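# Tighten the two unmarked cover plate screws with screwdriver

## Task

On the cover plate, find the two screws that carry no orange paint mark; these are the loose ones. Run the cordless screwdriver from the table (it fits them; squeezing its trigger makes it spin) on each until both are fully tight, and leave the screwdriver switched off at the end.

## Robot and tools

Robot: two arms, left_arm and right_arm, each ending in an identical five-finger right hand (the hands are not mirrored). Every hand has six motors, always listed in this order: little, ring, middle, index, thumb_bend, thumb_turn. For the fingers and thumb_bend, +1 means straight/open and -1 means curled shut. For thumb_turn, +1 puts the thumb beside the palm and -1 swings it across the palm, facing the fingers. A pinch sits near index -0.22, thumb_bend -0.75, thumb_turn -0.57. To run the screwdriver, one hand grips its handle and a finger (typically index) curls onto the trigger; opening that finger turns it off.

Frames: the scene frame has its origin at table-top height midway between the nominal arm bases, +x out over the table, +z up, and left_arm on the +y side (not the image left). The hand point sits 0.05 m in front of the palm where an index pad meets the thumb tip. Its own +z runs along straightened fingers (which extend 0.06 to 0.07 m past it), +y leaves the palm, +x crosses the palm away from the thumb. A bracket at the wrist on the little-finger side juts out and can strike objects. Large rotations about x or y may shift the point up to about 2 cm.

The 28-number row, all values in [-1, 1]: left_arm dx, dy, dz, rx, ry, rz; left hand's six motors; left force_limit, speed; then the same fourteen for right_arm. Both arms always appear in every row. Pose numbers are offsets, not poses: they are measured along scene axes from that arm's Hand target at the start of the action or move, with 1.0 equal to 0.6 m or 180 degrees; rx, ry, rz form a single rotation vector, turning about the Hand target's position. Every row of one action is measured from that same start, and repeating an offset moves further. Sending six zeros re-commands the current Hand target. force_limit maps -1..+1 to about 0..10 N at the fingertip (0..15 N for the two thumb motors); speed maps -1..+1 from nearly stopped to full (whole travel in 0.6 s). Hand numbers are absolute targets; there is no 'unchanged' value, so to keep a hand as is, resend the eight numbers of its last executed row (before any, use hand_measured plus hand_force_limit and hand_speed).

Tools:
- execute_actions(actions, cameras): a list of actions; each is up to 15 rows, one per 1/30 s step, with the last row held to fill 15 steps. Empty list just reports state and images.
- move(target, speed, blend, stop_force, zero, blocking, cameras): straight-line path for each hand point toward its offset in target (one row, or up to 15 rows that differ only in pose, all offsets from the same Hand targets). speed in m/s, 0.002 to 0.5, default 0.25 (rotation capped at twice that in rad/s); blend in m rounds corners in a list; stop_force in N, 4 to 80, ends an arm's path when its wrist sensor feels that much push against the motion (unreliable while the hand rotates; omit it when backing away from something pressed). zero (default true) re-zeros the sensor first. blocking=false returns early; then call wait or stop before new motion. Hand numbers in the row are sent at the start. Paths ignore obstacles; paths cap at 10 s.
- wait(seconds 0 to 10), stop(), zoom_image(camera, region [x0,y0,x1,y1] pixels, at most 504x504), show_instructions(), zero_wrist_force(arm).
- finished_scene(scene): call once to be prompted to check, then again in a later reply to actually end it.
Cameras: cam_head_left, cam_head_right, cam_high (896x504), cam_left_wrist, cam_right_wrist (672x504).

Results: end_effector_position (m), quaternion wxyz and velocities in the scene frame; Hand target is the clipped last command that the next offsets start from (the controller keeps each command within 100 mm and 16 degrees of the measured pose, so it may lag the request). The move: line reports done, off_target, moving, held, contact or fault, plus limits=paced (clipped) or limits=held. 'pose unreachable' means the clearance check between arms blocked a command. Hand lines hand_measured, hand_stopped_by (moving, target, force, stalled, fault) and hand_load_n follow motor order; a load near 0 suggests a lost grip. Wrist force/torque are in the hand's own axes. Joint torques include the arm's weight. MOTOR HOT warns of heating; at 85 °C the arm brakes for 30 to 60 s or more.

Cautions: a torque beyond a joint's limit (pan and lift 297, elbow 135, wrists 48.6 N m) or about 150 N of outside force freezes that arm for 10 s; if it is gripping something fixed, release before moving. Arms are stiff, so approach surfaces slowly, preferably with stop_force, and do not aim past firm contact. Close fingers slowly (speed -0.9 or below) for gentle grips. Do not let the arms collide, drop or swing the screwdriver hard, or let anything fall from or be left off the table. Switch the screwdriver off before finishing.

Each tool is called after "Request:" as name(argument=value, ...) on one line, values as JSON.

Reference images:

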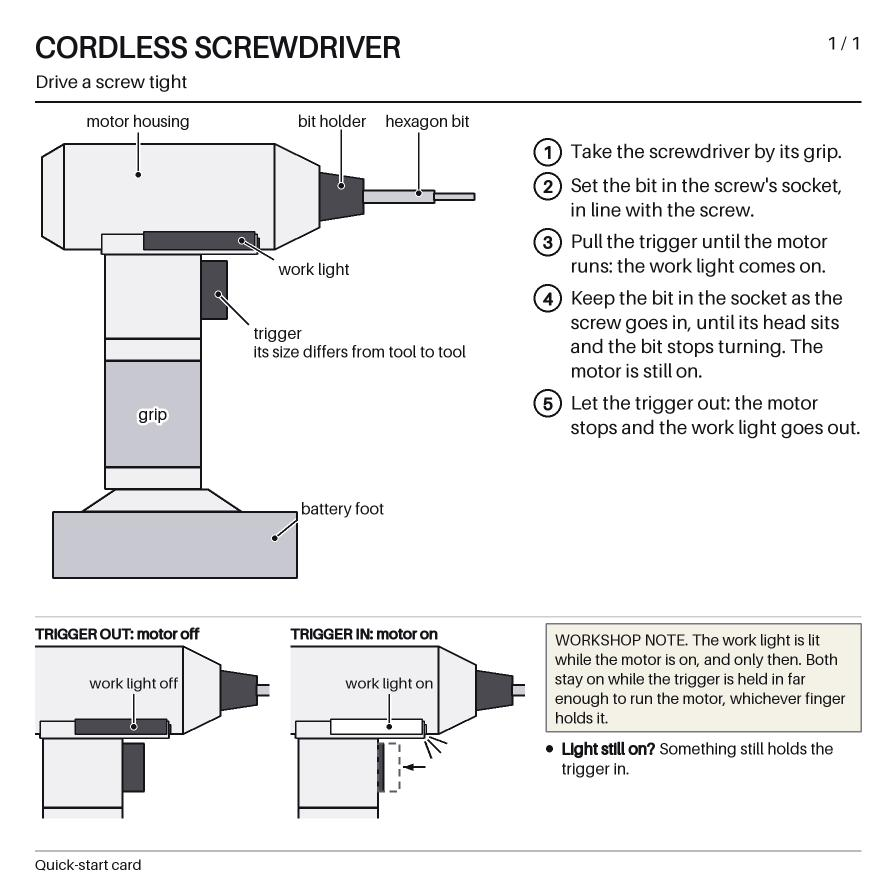

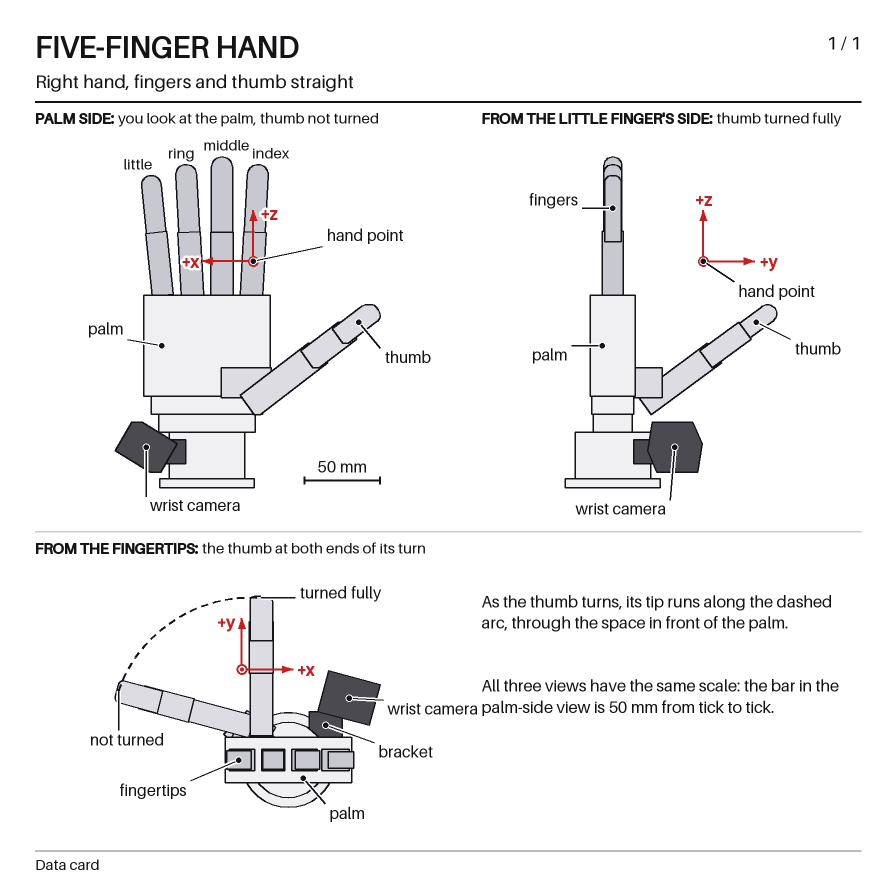

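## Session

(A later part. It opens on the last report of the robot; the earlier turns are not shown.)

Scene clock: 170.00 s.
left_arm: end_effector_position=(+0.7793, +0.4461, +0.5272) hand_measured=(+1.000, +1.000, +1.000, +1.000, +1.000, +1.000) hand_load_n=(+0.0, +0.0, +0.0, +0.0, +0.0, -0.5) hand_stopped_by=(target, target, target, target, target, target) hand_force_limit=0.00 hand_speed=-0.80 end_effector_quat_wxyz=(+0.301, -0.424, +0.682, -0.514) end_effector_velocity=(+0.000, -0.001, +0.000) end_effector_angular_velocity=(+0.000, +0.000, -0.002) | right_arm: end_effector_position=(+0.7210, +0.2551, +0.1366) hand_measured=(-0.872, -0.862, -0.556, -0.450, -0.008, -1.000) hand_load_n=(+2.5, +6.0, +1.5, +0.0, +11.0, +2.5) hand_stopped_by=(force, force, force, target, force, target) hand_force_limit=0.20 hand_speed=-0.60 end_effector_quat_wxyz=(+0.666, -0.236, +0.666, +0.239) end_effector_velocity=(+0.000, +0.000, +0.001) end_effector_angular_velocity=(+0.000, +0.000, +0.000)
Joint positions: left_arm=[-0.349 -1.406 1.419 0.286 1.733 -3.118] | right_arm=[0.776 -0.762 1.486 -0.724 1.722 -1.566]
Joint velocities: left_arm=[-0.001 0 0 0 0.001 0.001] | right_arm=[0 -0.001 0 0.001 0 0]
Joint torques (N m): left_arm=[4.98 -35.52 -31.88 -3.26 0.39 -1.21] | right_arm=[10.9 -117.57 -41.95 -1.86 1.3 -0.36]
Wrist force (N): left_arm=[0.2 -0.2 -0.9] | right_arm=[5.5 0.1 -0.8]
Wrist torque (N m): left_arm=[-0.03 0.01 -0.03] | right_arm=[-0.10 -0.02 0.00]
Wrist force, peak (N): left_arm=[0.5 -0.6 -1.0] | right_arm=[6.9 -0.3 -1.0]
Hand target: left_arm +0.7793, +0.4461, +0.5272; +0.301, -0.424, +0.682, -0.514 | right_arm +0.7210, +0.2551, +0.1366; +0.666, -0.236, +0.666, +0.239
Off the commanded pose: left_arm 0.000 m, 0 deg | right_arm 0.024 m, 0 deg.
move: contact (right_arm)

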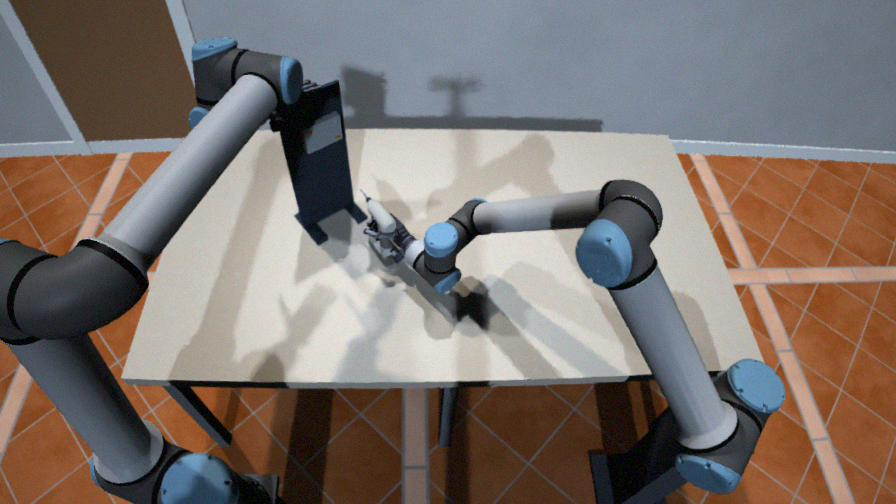

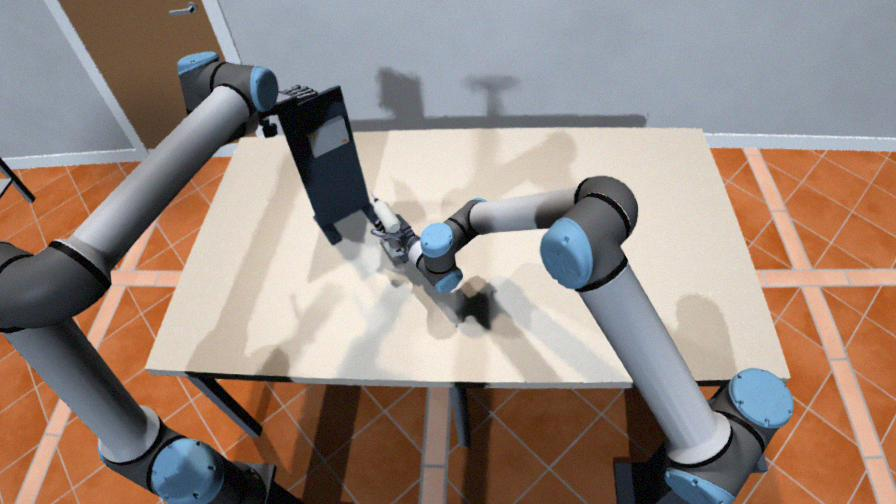

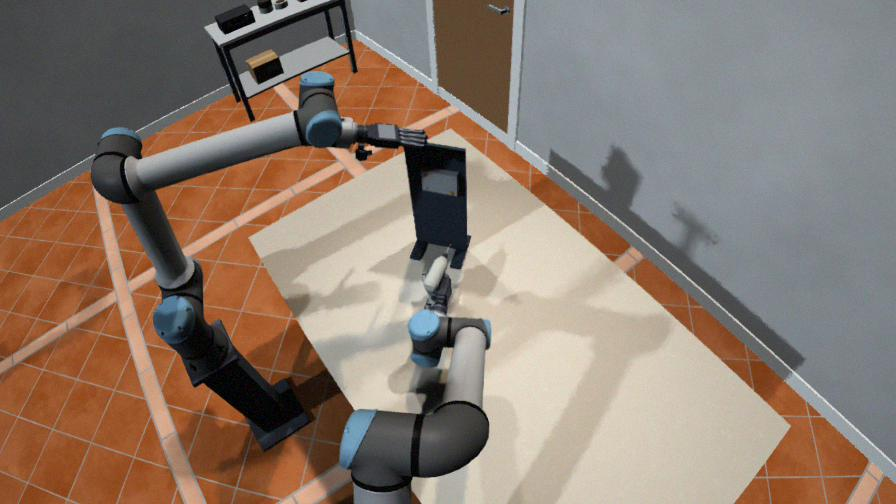

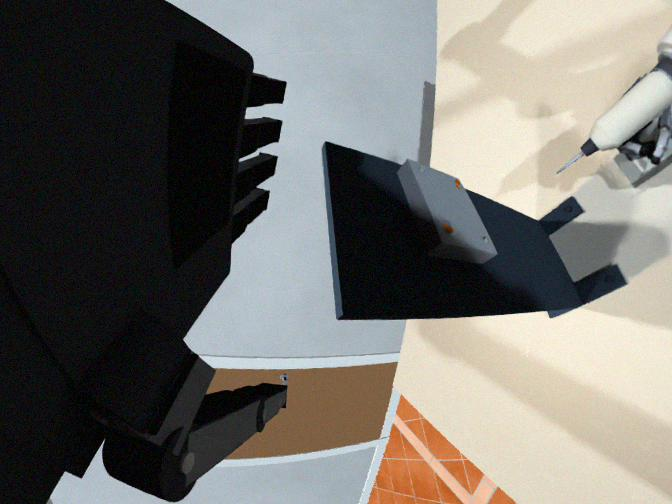

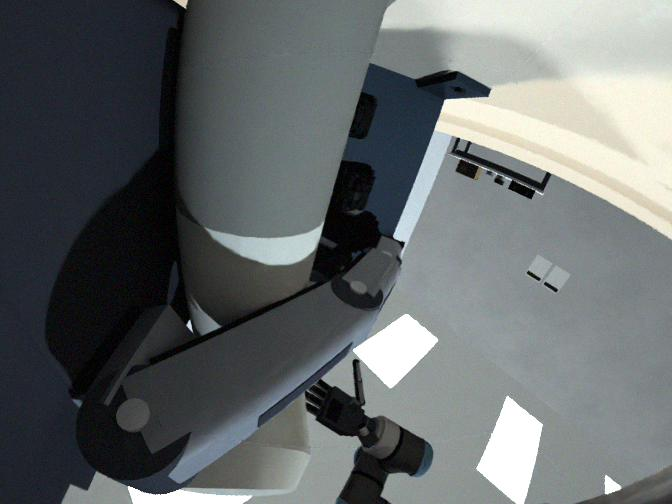

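Request:
move(target=[0,0,0,0,0,0,1,1,1,1,1,1,0,-0.8,0,0,-0.04,0,0,0,-0.97,-0.97,-0.97,-0.45,-0.97,-1,0.2,-0.6], speed=0.01, stop_force=7, cameras=["cam_left_wrist"])

Scene clock: 170.90 s.
left_arm: end_effector_position=(+0.7793, +0.4461, +0.5272) hand_measured=(+1.000, +1.000, +1.000, +1.000, +1.000, +1.000) hand_load_n=(+0.0, +0.0, +0.0, +0.0, +0.0, +0.0) hand_stopped_by=(target, target, target, target, target, target) hand_force_limit=0.00 hand_speed=-0.80 end_effector_quat_wxyz=(+0.301, -0.424, +0.682, -0.514) end_effector_velocity=(+0.000, +0.000, +0.000) end_effector_angular_velocity=(-0.002, +0.001, +0.001) | right_arm: end_effector_position=(+0.7210, +0.2552, +0.1363) hand_measured=(-0.872, -0.862, -0.556, -0.450, -0.008, -1.000) hand_load_n=(+3.0, +6.5, +1.0, +0.0, +11.5, +2.0) hand_stopped_by=(force, force, force, target, force, target) hand_force_limit=0.20 hand_speed=-0.60 end_effector_quat_wxyz=(+0.666, -0.236, +0.666, +0.239) end_effector_velocity=(+0.000, +0.000, -0.001) end_effector_angular_velocity=(+0.000, +0.000, +0.000)
Joint positions: left_arm=[-0.349 -1.406 1.419 0.286 1.733 -3.118] | right_arm=[0.776 -0.762 1.486 -0.725 1.722 -1.566]
Joint velocities: left_arm=[0 0 0 0 0 -0.002] | right_arm=[0 0.001 0 -0.001 0 0]
Joint torques (N m): left_arm=[5.77 -39.21 -31.37 -2.9 1.06 -1] | right_arm=[10.63 -107.96 -36.99 -0.4 1.29 -0.31]
Wrist force (N): left_arm=[0.2 -0.5 -0.8] | right_arm=[2.2 0.3 -0.2]
Wrist torque (N m): left_arm=[-0.07 0.00 -0.02] | right_arm=[-0.11 -0.15 -0.14]
Wrist force, peak (N): left_arm=[0.0 -0.3 -1.3] | right_arm=[-4.8 0.0 -3.5]
Hand target: left_arm +0.7793, +0.4461, +0.5272; +0.301, -0.424, +0.682, -0.514 | right_arm +0.7210, +0.2552, +0.1363; +0.666, -0.236, +0.666, +0.239
Off the commanded pose: left_arm 0.000 m, 0 deg | right_arm 0.024 m, 0 deg.
move: contact (right_arm)
Images, in order (width x height): cam_left_wrist 672x504.

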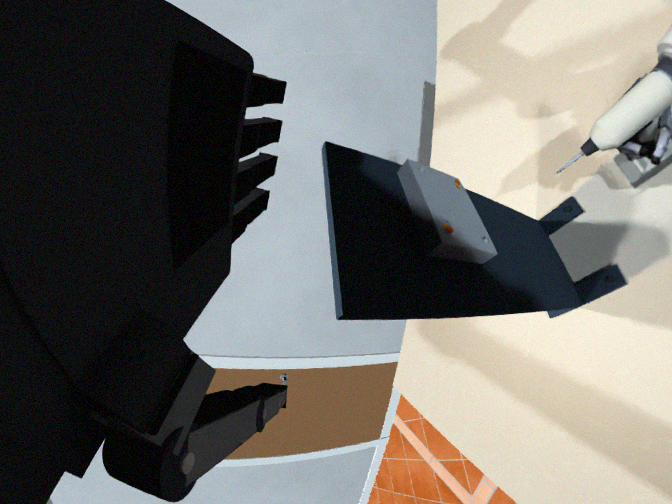

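Request:
zoom_image(camera="cam_left_wrist", region=[540, 20, 672, 200])

Request:
zoom_image(camera="cam_high", region=[390, 230, 500, 370])

Request:
zoom_image(camera="cam_head_left", region=[320, 170, 480, 300])

Scaled by 2.800 from the camera's 672x504 image, which has a finer 960x720 frame.

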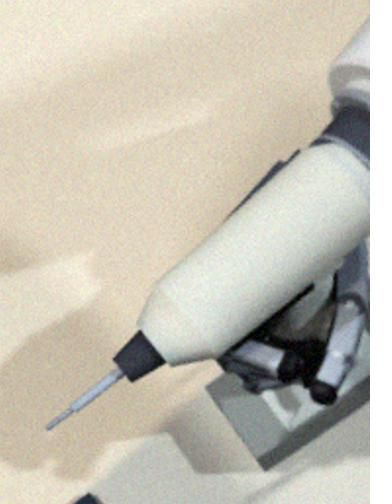

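This scene's latest camera images include none from cam_high. They are from: cam_left_wrist. cam_high's image comes with the result of a call that names it in "cameras".

This scene's latest camera images include none from cam_head_left. They are from: cam_left_wrist. cam_head_left's image comes with the result of a call that names it in "cameras".

Request:
wait(seconds=0.1)

Request:
zoom_image(camera="cam_high", region=[390, 230, 490, 340])

Request:
zoom_image(camera="cam_head_left", region=[330, 180, 450, 300])

Request:
zoom_image(camera="cam_head_right", region=[340, 180, 460, 300])

Scene clock: 171.33 s.
left_arm: end_effector_position=(+0.7793, +0.4461, +0.5272) hand_measured=(+1.000, +1.000, +1.000, +1.000, +1.000, +1.000) hand_load_n=(+0.0, +0.0, +0.0, -0.5, +0.0, +0.0) hand_stopped_by=(target, target, target, target, target, target) hand_force_limit=0.00 hand_speed=-0.80 end_effector_quat_wxyz=(+0.301, -0.424, +0.682, -0.514) end_effector_velocity=(-0.001, -0.001, +0.001) end_effector_angular_velocity=(+0.000, -0.001, -0.001) | right_arm: end_effector_position=(+0.7210, +0.2552, +0.1363) hand_measured=(-0.872, -0.862, -0.556, -0.450, -0.008, -1.000) hand_load_n=(+3.0, +6.5, +1.5, +0.0, +11.5, +2.0) hand_stopped_by=(force, force, force, target, force, target) hand_force_limit=0.20 hand_speed=-0.60 end_effector_quat_wxyz=(+0.666, -0.236, +0.666, +0.239) end_effector_velocity=(+0.000, +0.000, +0.000) end_effector_angular_velocity=(+0.000, +0.000, +0.000)
Joint positions: left_arm=[-0.349 -1.406 1.419 0.286 1.733 -3.118] | right_arm=[0.776 -0.762 1.486 -0.725 1.722 -1.566]
Joint velocities: left_arm=[-0.001 -0.001 0 0 0 0.001] | right_arm=[0 0 0 -0.001 0 0]
Joint torques (N m): left_arm=[8.67 -39.16 -33.05 -2.27 1.47 -1.2] | right_arm=[10.79 -108.39 -35.74 -0.41 1.34 -0.24]
Wrist force (N): left_arm=[0.2 -0.6 -1.0] | right_arm=[2.0 0.4 -0.1]
Wrist torque (N m): left_arm=[-0.08 0.02 -0.03] | right_arm=[-0.10 -0.12 -0.16]
Wrist force, peak (N): left_arm=[0.0 0.0 -1.2] | right_arm=[2.3 0.1 0.0]
Hand target: left_arm +0.7793, +0.4461, +0.5272; +0.301, -0.424, +0.682, -0.514 | right_arm +0.7210, +0.2552, +0.1363; +0.666, -0.236, +0.666, +0.239
Off the commanded pose: left_arm 0.000 m, 0 deg | right_arm 0.024 m, 0 deg.
wait: 0.10 s; at rest from the start

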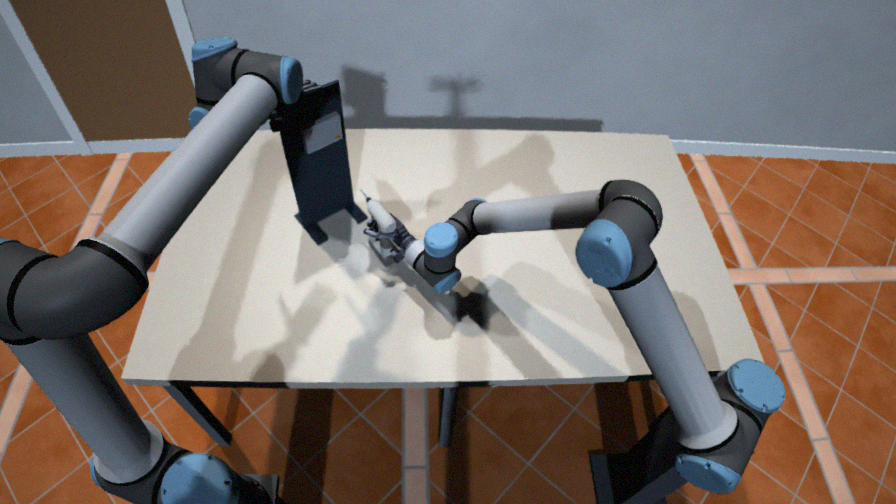

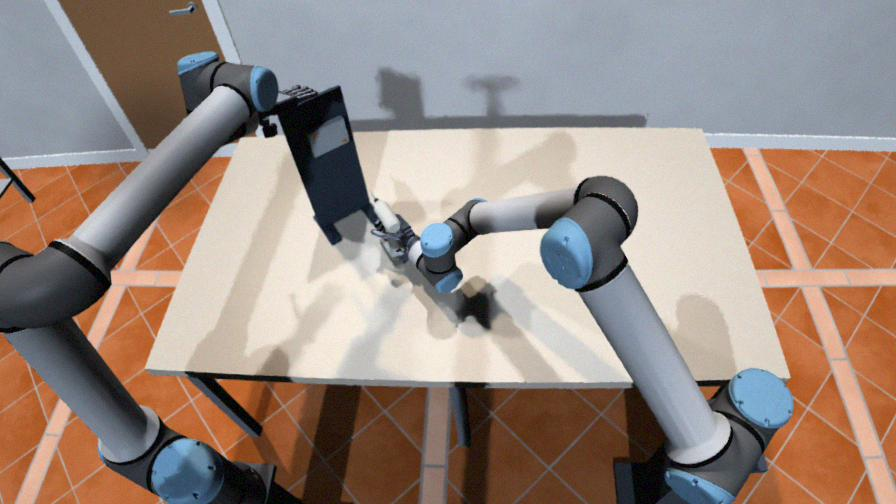

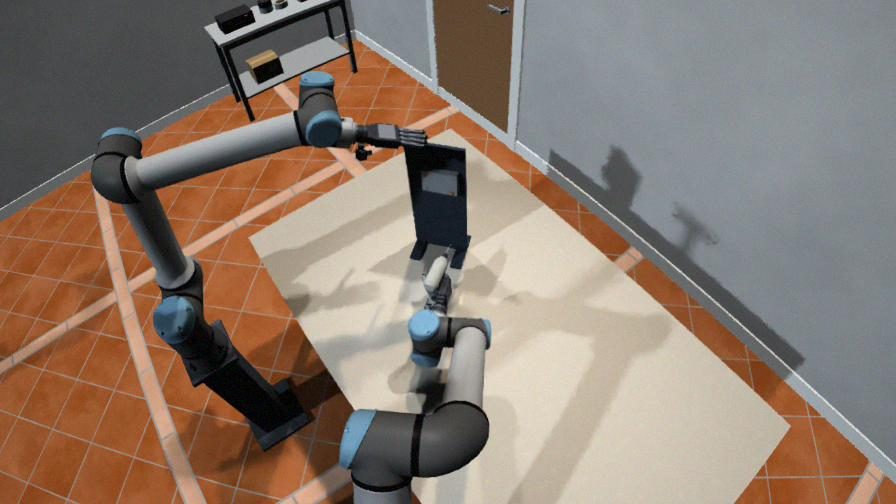

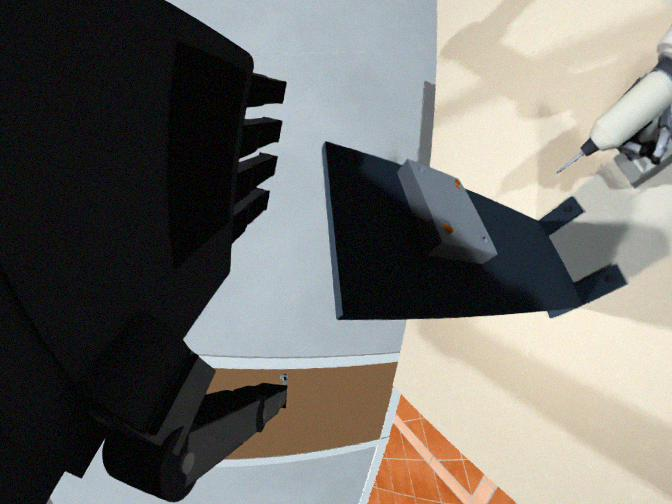

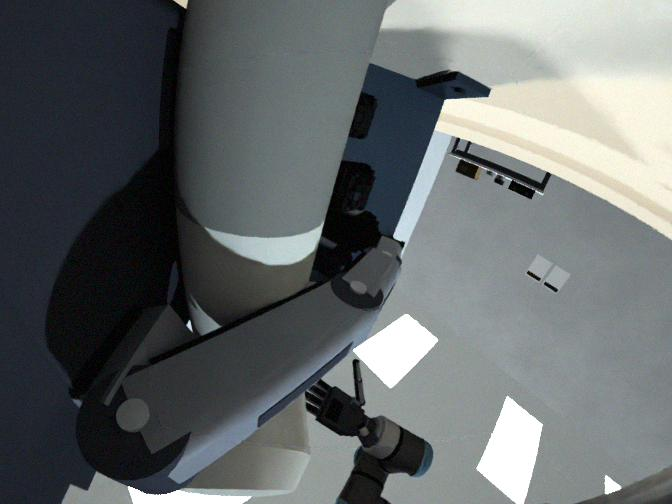

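Scaled by 4.582.

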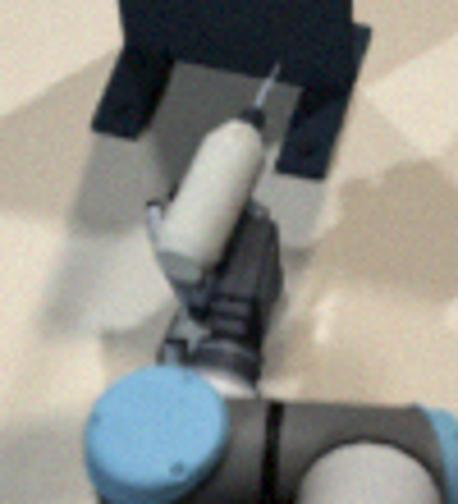

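Scaled by 4.200.

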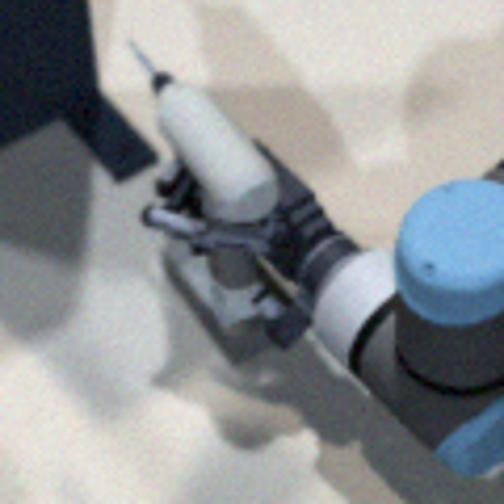

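Scaled by 4.200.

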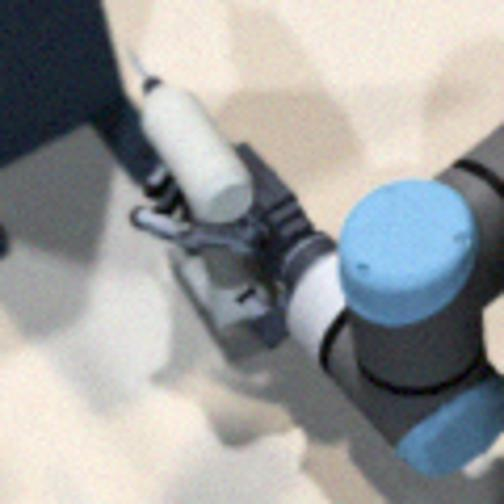

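Request:
move(target=[0,0,0,0,0,0,1,1,1,1,1,1,0,-0.8,0,0,-0.02,0,0,0,-0.97,-0.97,-0.97,-0.45,-0.97,-1,0.2,-0.6], speed=0.006, stop_force=10, cameras=[])

Scene clock: 172.33 s.
left_arm: end_effector_position=(+0.7793, +0.4461, +0.5272) hand_measured=(+1.000, +1.000, +1.000, +1.000, +1.000, +1.000) hand_load_n=(+0.0, +0.0, +0.0, +0.0, +0.0, +0.0) hand_stopped_by=(target, target, target, target, target, target) hand_force_limit=0.00 hand_speed=-0.80 end_effector_quat_wxyz=(+0.301, -0.424, +0.682, -0.514) end_effector_velocity=(+0.000, +0.000, -0.001) end_effector_angular_velocity=(-0.001, +0.001, +0.000) | right_arm: end_effector_position=(+0.7210, +0.2552, +0.1357) hand_measured=(-0.872, -0.862, -0.556, -0.450, -0.008, -1.000) hand_load_n=(+4.0, +7.0, +1.5, +0.0, +11.5, +2.0) hand_stopped_by=(force, force, force, target, force, target) hand_force_limit=0.20 hand_speed=-0.60 end_effector_quat_wxyz=(+0.666, -0.236, +0.666, +0.239) end_effector_velocity=(+0.000, +0.000, +0.002) end_effector_angular_velocity=(+0.002, -0.001, +0.000)
Joint positions: left_arm=[-0.349 -1.406 1.419 0.286 1.733 -3.118] | right_arm=[0.776 -0.761 1.486 -0.726 1.722 -1.566]
Joint velocities: left_arm=[0 0.001 0 0 0 -0.001] | right_arm=[0 -0.002 0 0 0 0]
Joint torques (N m): left_arm=[6.46 -39.11 -32.43 -2.49 0.99 -1.1] | right_arm=[11.42 -109.74 -31.73 0.7 1.22 -0.25]
Wrist force (N): left_arm=[0.0 -0.1 -0.5] | right_arm=[-1.4 -1.1 -0.1]
Wrist torque (N m): left_arm=[-0.03 0.02 -0.03] | right_arm=[-0.19 -0.14 -0.54]
Wrist force, peak (N): left_arm=[0.0 -0.4 -1.3] | right_arm=[-8.2 0.4 -3.6]
Hand target: left_arm +0.7793, +0.4461, +0.5272; +0.301, -0.424, +0.682, -0.514 | right_arm +0.7210, +0.2552, +0.1357; +0.666, -0.236, +0.666, +0.239
Off the commanded pose: left_arm 0.000 m, 0 deg | right_arm 0.011 m, 0 deg.
move: contact (right_arm)
No camera images: "cameras" was empty.

Request:
move(target=[0,0,0,0,0,0,1,1,1,1,1,1,0,-0.8,0,0,0,0,0,0,-0.6,-0.6,-0.3,0.2,0.25,-1,0.2,-0.9], speed=0.02, cameras=["cam_left_wrist","cam_right_wrist"])

Request:
zoom_image(camera="cam_left_wrist", region=[540, 20, 672, 200])

Scene clock: 176.73 s.
left_arm: end_effector_position=(+0.7793, +0.4461, +0.5272) hand_measured=(+1.000, +1.000, +1.000, +1.000, +1.000, +1.000) hand_load_n=(+0.0, +0.0, +0.0, +0.0, +0.0, -0.5) hand_stopped_by=(target, target, target, target, target, target) hand_force_limit=0.00 hand_speed=-0.80 end_effector_quat_wxyz=(+0.301, -0.424, +0.682, -0.514) end_effector_velocity=(+0.000, +0.001, +0.000) end_effector_angular_velocity=(-0.001, +0.001, +0.001) | right_arm: end_effector_position=(+0.7210, +0.2552, +0.1357) hand_measured=(-0.600, -0.600, -0.300, +0.200, +0.250, -1.000) hand_load_n=(+0.0, +0.0, +0.0, +0.0, +0.0, -0.5) hand_stopped_by=(target, target, target, target, target, target) hand_force_limit=0.20 hand_speed=-0.90 end_effector_quat_wxyz=(+0.666, -0.236, +0.666, +0.239) end_effector_velocity=(+0.000, +0.000, +0.000) end_effector_angular_velocity=(+0.001, -0.001, +0.000)
Joint positions: left_arm=[-0.349 -1.406 1.419 0.286 1.733 -3.118] | right_arm=[0.776 -0.761 1.486 -0.726 1.722 -1.566]
Joint velocities: left_arm=[0.001 0 0 0.001 0 -0.001] | right_arm=[0 0 0 -0.001 0 0]
Joint torques (N m): left_arm=[9.43 -41.46 -33.79 -2.45 0.81 -1.18] | right_arm=[11.3 -103 -42.06 -4.7 1.24 -0.3]
Wrist force (N): left_arm=[0.5 -0.3 -1.1] | right_arm=[6.0 -0.3 -1.3]
Wrist torque (N m): left_arm=[-0.02 -0.03 0.00] | right_arm=[-0.14 0.07 0.03]
Wrist force, peak (N): left_arm=[-0.3 -0.5 -1.3] | right_arm=[6.7 0.0 -1.3]
Hand target: left_arm +0.7793, +0.4461, +0.5272; +0.301, -0.424, +0.682, -0.514 | right_arm +0.7210, +0.2552, +0.1357; +0.666, -0.236, +0.666, +0.239
Off the commanded pose: left_arm 0.000 m, 0 deg | right_arm 0.000 m, 0 deg.
move: done
Images, in order (width x height): cam_left_wrist 672x504, cam_right_wrist 672x504.

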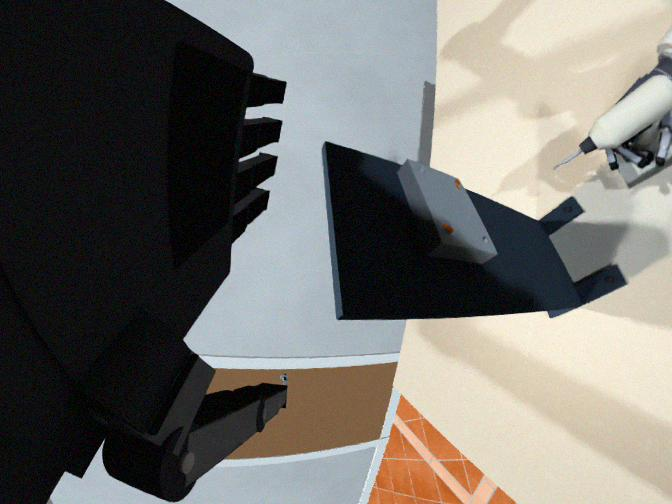

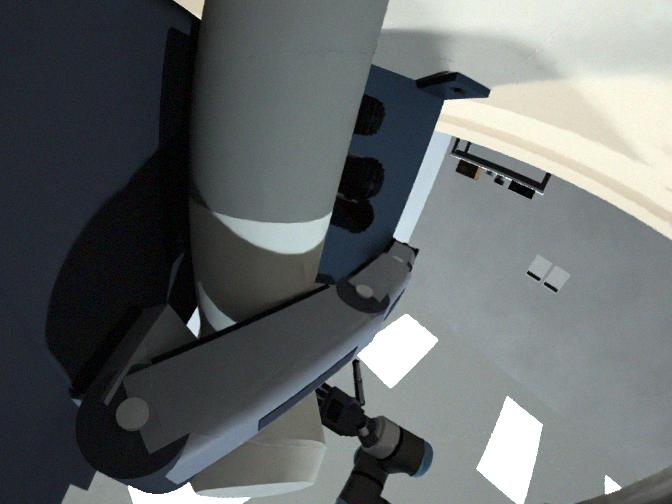

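Scaled by 2.800 from the camera's 672x504 image, which has a finer 960x720 frame.

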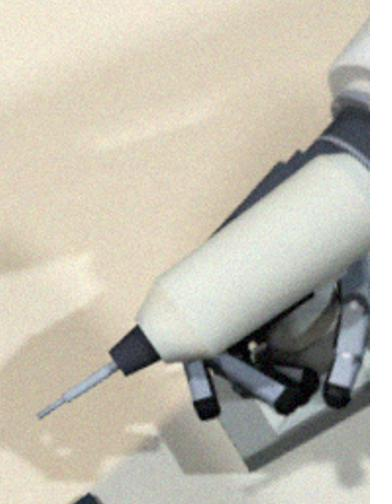

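Request:
move(target=[0,0,0,0,0,0,1,1,1,1,1,1,0,-0.8,0,0,0,0,0,0,1,1,1,1,1,-1,0.2,-0.7], cameras=["cam_right_wrist","cam_head_left"])

Scene clock: 180.60 s.
left_arm: end_effector_position=(+0.7793, +0.4461, +0.5272) hand_measured=(+1.000, +1.000, +1.000, +1.000, +1.000, +1.000) hand_load_n=(+0.0, +0.0, +0.0, +0.0, +0.0, +0.0) hand_stopped_by=(target, target, target, target, target, target) hand_force_limit=0.00 hand_speed=-0.80 end_effector_quat_wxyz=(+0.301, -0.424, +0.682, -0.514) end_effector_velocity=(+0.000, +0.000, +0.000) end_effector_angular_velocity=(+0.001, +0.000, +0.000) | right_arm: end_effector_position=(+0.7210, +0.2552, +0.1357) hand_measured=(+1.000, +1.000, +1.000, +1.000, +1.000, -1.000) hand_load_n=(+0.0, +0.0, +0.0, +0.0, +0.0, +0.0) hand_stopped_by=(target, target, target, target, target, target) hand_force_limit=0.20 hand_speed=-0.70 end_effector_quat_wxyz=(+0.666, -0.236, +0.666, +0.239) end_effector_velocity=(+0.000, +0.000, +0.000) end_effector_angular_velocity=(+0.001, +0.000, +0.000)
Joint positions: left_arm=[-0.349 -1.406 1.419 0.286 1.733 -3.118] | right_arm=[0.776 -0.761 1.486 -0.726 1.722 -1.566]
Joint velocities: left_arm=[0 0 0 0 0 0.001] | right_arm=[0 0.001 0 -0.001 0 0]
Joint torques (N m): left_arm=[6.09 -39.58 -32.94 -2.11 0.9 -1.18] | right_arm=[11.42 -102.87 -40.18 -2.05 1.16 -0.31]
Wrist force (N): left_arm=[0.4 -0.4 -0.8] | right_arm=[5.5 -0.1 -1.2]
Wrist torque (N m): left_arm=[-0.05 -0.03 -0.01] | right_arm=[-0.13 0.13 0.03]
Wrist force, peak (N): left_arm=[0.4 -0.2 -1.3] | right_arm=[6.1 0.0 -1.4]
Hand target: left_arm +0.7793, +0.4461, +0.5272; +0.301, -0.424, +0.682, -0.514 | right_arm +0.7210, +0.2552, +0.1357; +0.666, -0.236, +0.666, +0.239
Off the commanded pose: left_arm 0.000 m, 0 deg | right_arm 0.000 m, 0 deg.
move: done
Images, in order (width x height): cam_head_left 896x504, cam_right_wrist 672x504.

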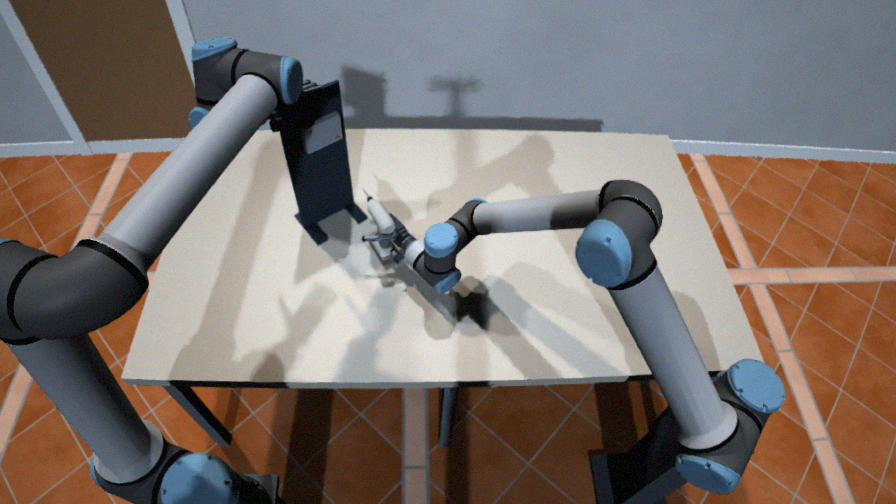

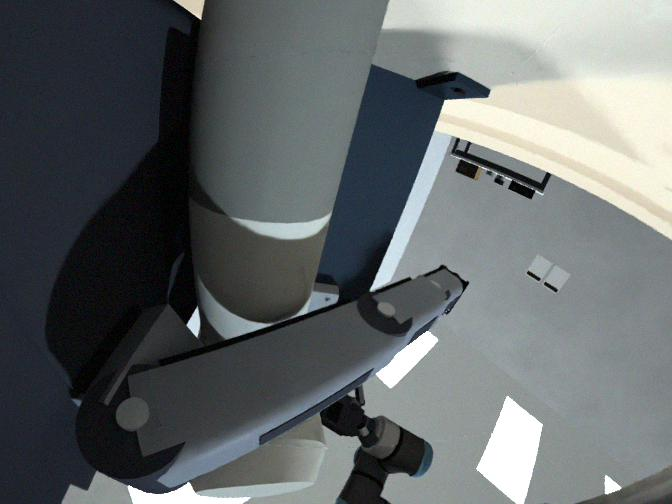

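Request:
move(target=[0,0,0,0,0,0,1,1,1,1,1,1,0,-0.8,-0.1888,-0.1372,0,0,0,0,1,1,1,1,1,-1,0.2,-0.7], speed=0.06, stop_force=4)

Scene clock: 184.27 s.
left_arm: end_effector_position=(+0.7793, +0.4461, +0.5272) hand_measured=(+1.000, +1.000, +1.000, +1.000, +1.000, +1.000) hand_load_n=(+0.0, +0.0, +0.0, +0.0, +0.0, +0.0) hand_stopped_by=(target, target, target, target, target, target) hand_force_limit=0.00 hand_speed=-0.80 end_effector_quat_wxyz=(+0.301, -0.424, +0.682, -0.514) end_effector_velocity=(+0.000, +0.000, +0.000) end_effector_angular_velocity=(+0.001, +0.000, +0.000) | right_arm: end_effector_position=(+0.6078, +0.1727, +0.1356) hand_measured=(+1.000, +1.000, +1.000, +1.000, +1.000, -1.000) hand_load_n=(+0.0, +0.0, +0.0, +0.0, +0.0, +0.0) hand_stopped_by=(target, target, target, target, target, target) hand_force_limit=0.20 hand_speed=-0.70 end_effector_quat_wxyz=(+0.666, -0.236, +0.666, +0.239) end_effector_velocity=(+0.000, +0.000, +0.001) end_effector_angular_velocity=(+0.001, -0.001, +0.000)
Joint positions: left_arm=[-0.349 -1.406 1.419 0.286 1.733 -3.118] | right_arm=[0.815 -0.909 1.786 -0.879 1.761 -1.567]
Joint velocities: left_arm=[0 0 0 0 0 0.001] | right_arm=[0 -0.001 0 0 0 0]
Joint torques (N m): left_arm=[7.09 -38.81 -33.72 -2.05 0.81 -1.04] | right_arm=[-15.6 -77.04 -31.53 -0.29 -1.28 -2.06]
Wrist force (N): left_arm=[0.2 -0.4 -1.2] | right_arm=[-1.0 -0.5 -1.6]
Wrist torque (N m): left_arm=[-0.03 0.01 -0.02] | right_arm=[-0.09 0.32 -0.20]
Wrist force, peak (N): left_arm=[0.4 -0.4 -1.3] | right_arm=[5.9 -0.2 -1.4]
Hand target: left_arm +0.7793, +0.4461, +0.5272; +0.301, -0.424, +0.682, -0.514 | right_arm +0.6078, +0.1727, +0.1356; +0.666, -0.236, +0.666, +0.239
Off the commanded pose: left_arm 0.000 m, 0 deg | right_arm 0.000 m, 0 deg.
move: done

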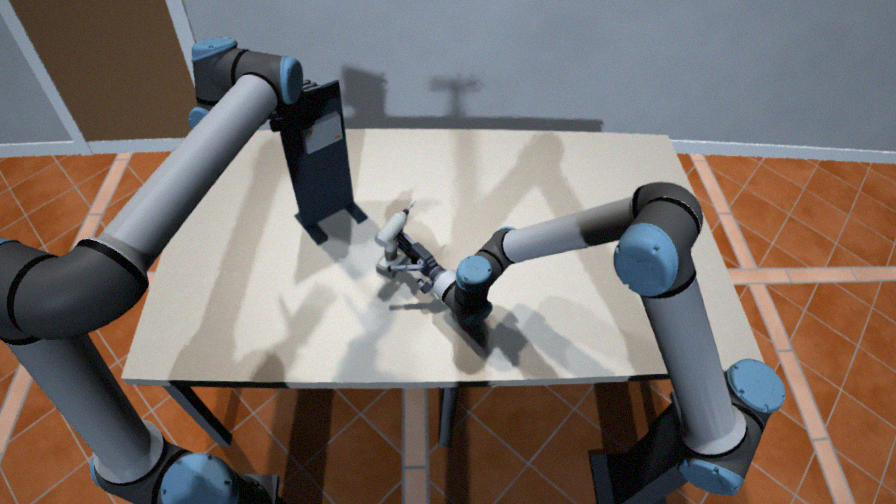

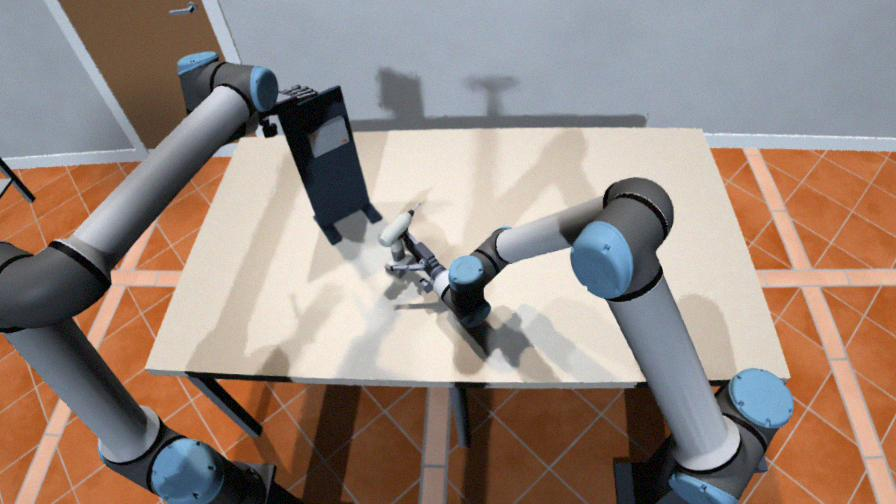

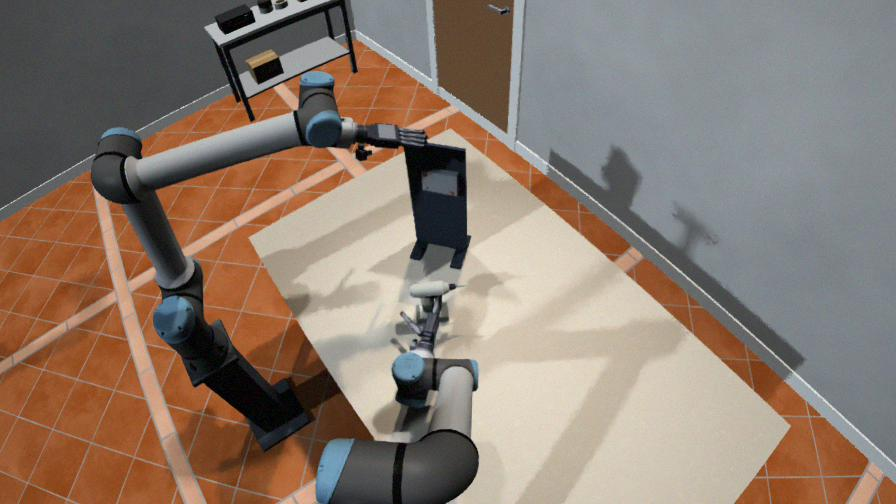

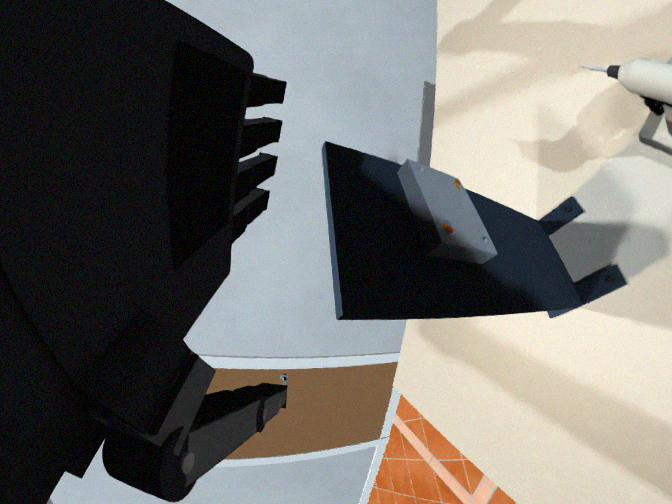

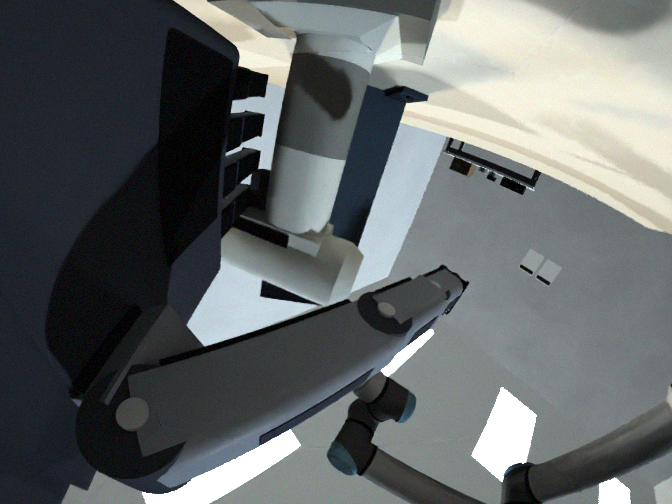

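Request:
zoom_image(camera="cam_head_left", region=[330, 170, 530, 330])

Request:
zoom_image(camera="cam_high", region=[370, 250, 510, 400])

Request:
zoom_image(camera="cam_right_wrist", region=[150, 0, 500, 350])

Scaled by 2.520.

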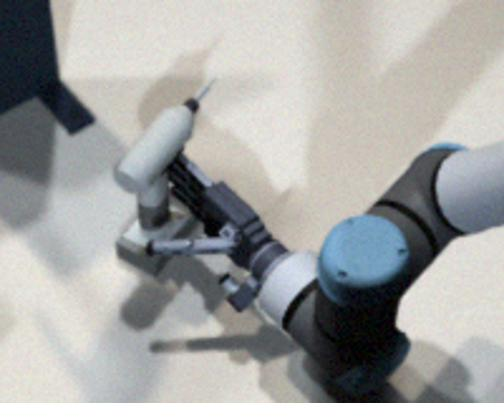

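Scaled by 3.360.

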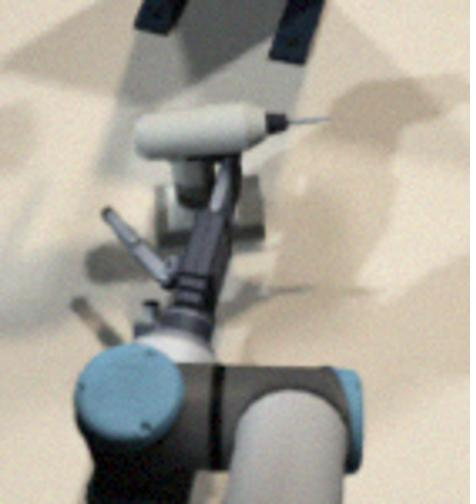

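Scaled by 1.440 from the camera's 672x504 image, which has a finer 960x720 frame.

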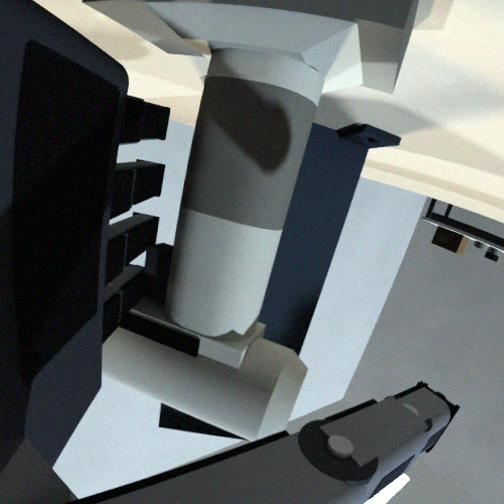

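Request:
move(target=[[0,0,0,0,0,0,1,1,1,1,1,1,0,-0.8,0.0098,-0.0135,0,0,0,0,1,1,1,1,1,-1,0.2,-0.7],[0,0,0,0,0,0,1,1,1,1,1,1,0,-0.8,-0.098,-0.0919,0,0,0,0,1,1,1,1,1,-1,0.2,-0.7]], speed=0.05, stop_force=4, cameras=["cam_head_left","cam_high","cam_right_wrist"])

Request:
zoom_image(camera="cam_head_left", region=[330, 170, 530, 330])

Scene clock: 187.67 s.
left_arm: end_effector_position=(+0.7793, +0.4461, +0.5272) hand_measured=(+1.000, +1.000, +1.000, +1.000, +1.000, +1.000) hand_load_n=(+0.0, +0.0, +0.0, +0.0, +0.0, +0.0) hand_stopped_by=(target, target, target, target, target, target) hand_force_limit=0.00 hand_speed=-0.80 end_effector_quat_wxyz=(+0.301, -0.424, +0.682, -0.514) end_effector_velocity=(+0.000, +0.000, +0.000) end_effector_angular_velocity=(+0.000, +0.000, +0.000) | right_arm: end_effector_position=(+0.5490, +0.1175, +0.1355) hand_measured=(+1.000, +1.000, +1.000, +1.000, +1.000, -1.000) hand_load_n=(+0.0, -0.5, +0.0, +0.0, +0.0, +0.0) hand_stopped_by=(target, target, target, target, target, target) hand_force_limit=0.20 hand_speed=-0.70 end_effector_quat_wxyz=(+0.666, -0.236, +0.666, +0.239) end_effector_velocity=(+0.000, +0.000, +0.001) end_effector_angular_velocity=(+0.001, -0.001, +0.000)
Joint positions: left_arm=[-0.349 -1.406 1.419 0.286 1.733 -3.118] | right_arm=[0.83 -0.989 1.949 -0.961 1.776 -1.567]
Joint velocities: left_arm=[0 0 0 0 0 0] | right_arm=[0 0 0 -0.001 0 0]
Joint torques (N m): left_arm=[6.03 -38.69 -34.1 -1.41 0.58 -0.55] | right_arm=[-14.74 -67.2 -30.28 -0.33 -1.28 -2.21]
Wrist force (N): left_arm=[0.1 -0.4 -1.1] | right_arm=[-1.1 -0.4 -1.6]
Wrist torque (N m): left_arm=[-0.04 0.03 -0.03] | right_arm=[-0.15 0.36 -0.20]
Wrist force, peak (N): left_arm=[0.5 -0.8 -1.1] | right_arm=[-1.4 -0.4 -1.7]
Hand target: left_arm +0.7793, +0.4461, +0.5272; +0.301, -0.424, +0.682, -0.514 | right_arm +0.5490, +0.1175, +0.1355; +0.666, -0.236, +0.666, +0.239
Off the commanded pose: left_arm 0.000 m, 0 deg | right_arm 0.000 m, 0 deg.
move: done
Images, in order (width x height): cam_head_left 896x504, cam_high 896x504, cam_right_wrist 672x504.

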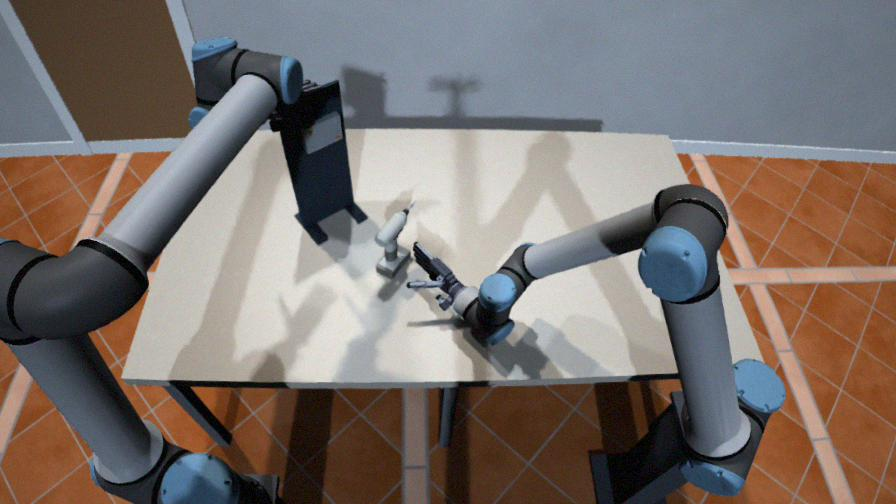

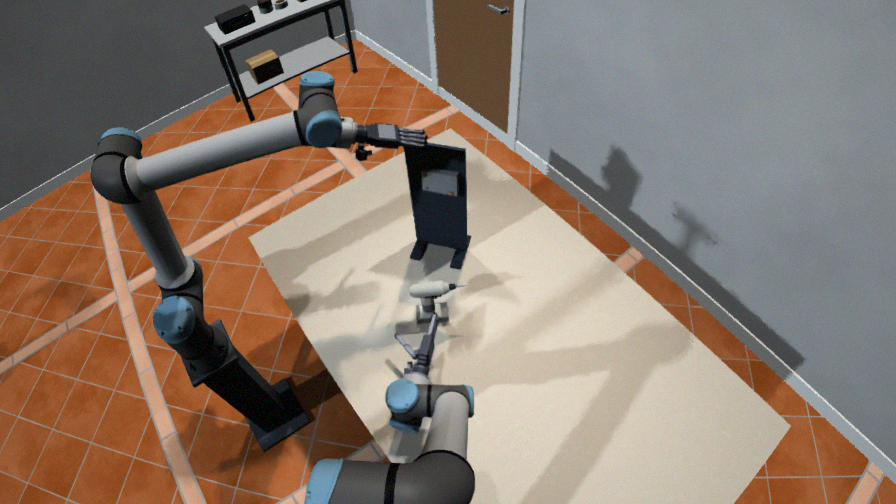

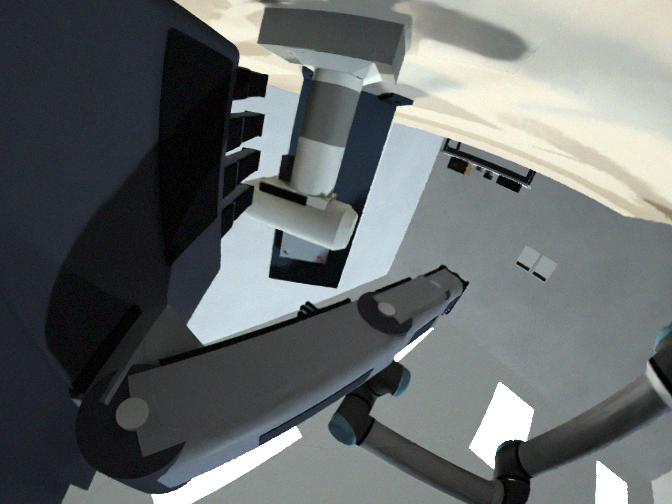

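Scaled by 2.520.

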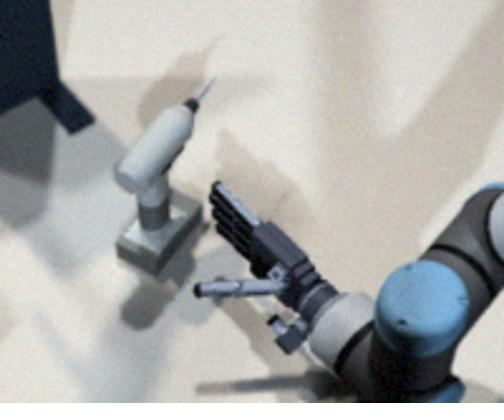

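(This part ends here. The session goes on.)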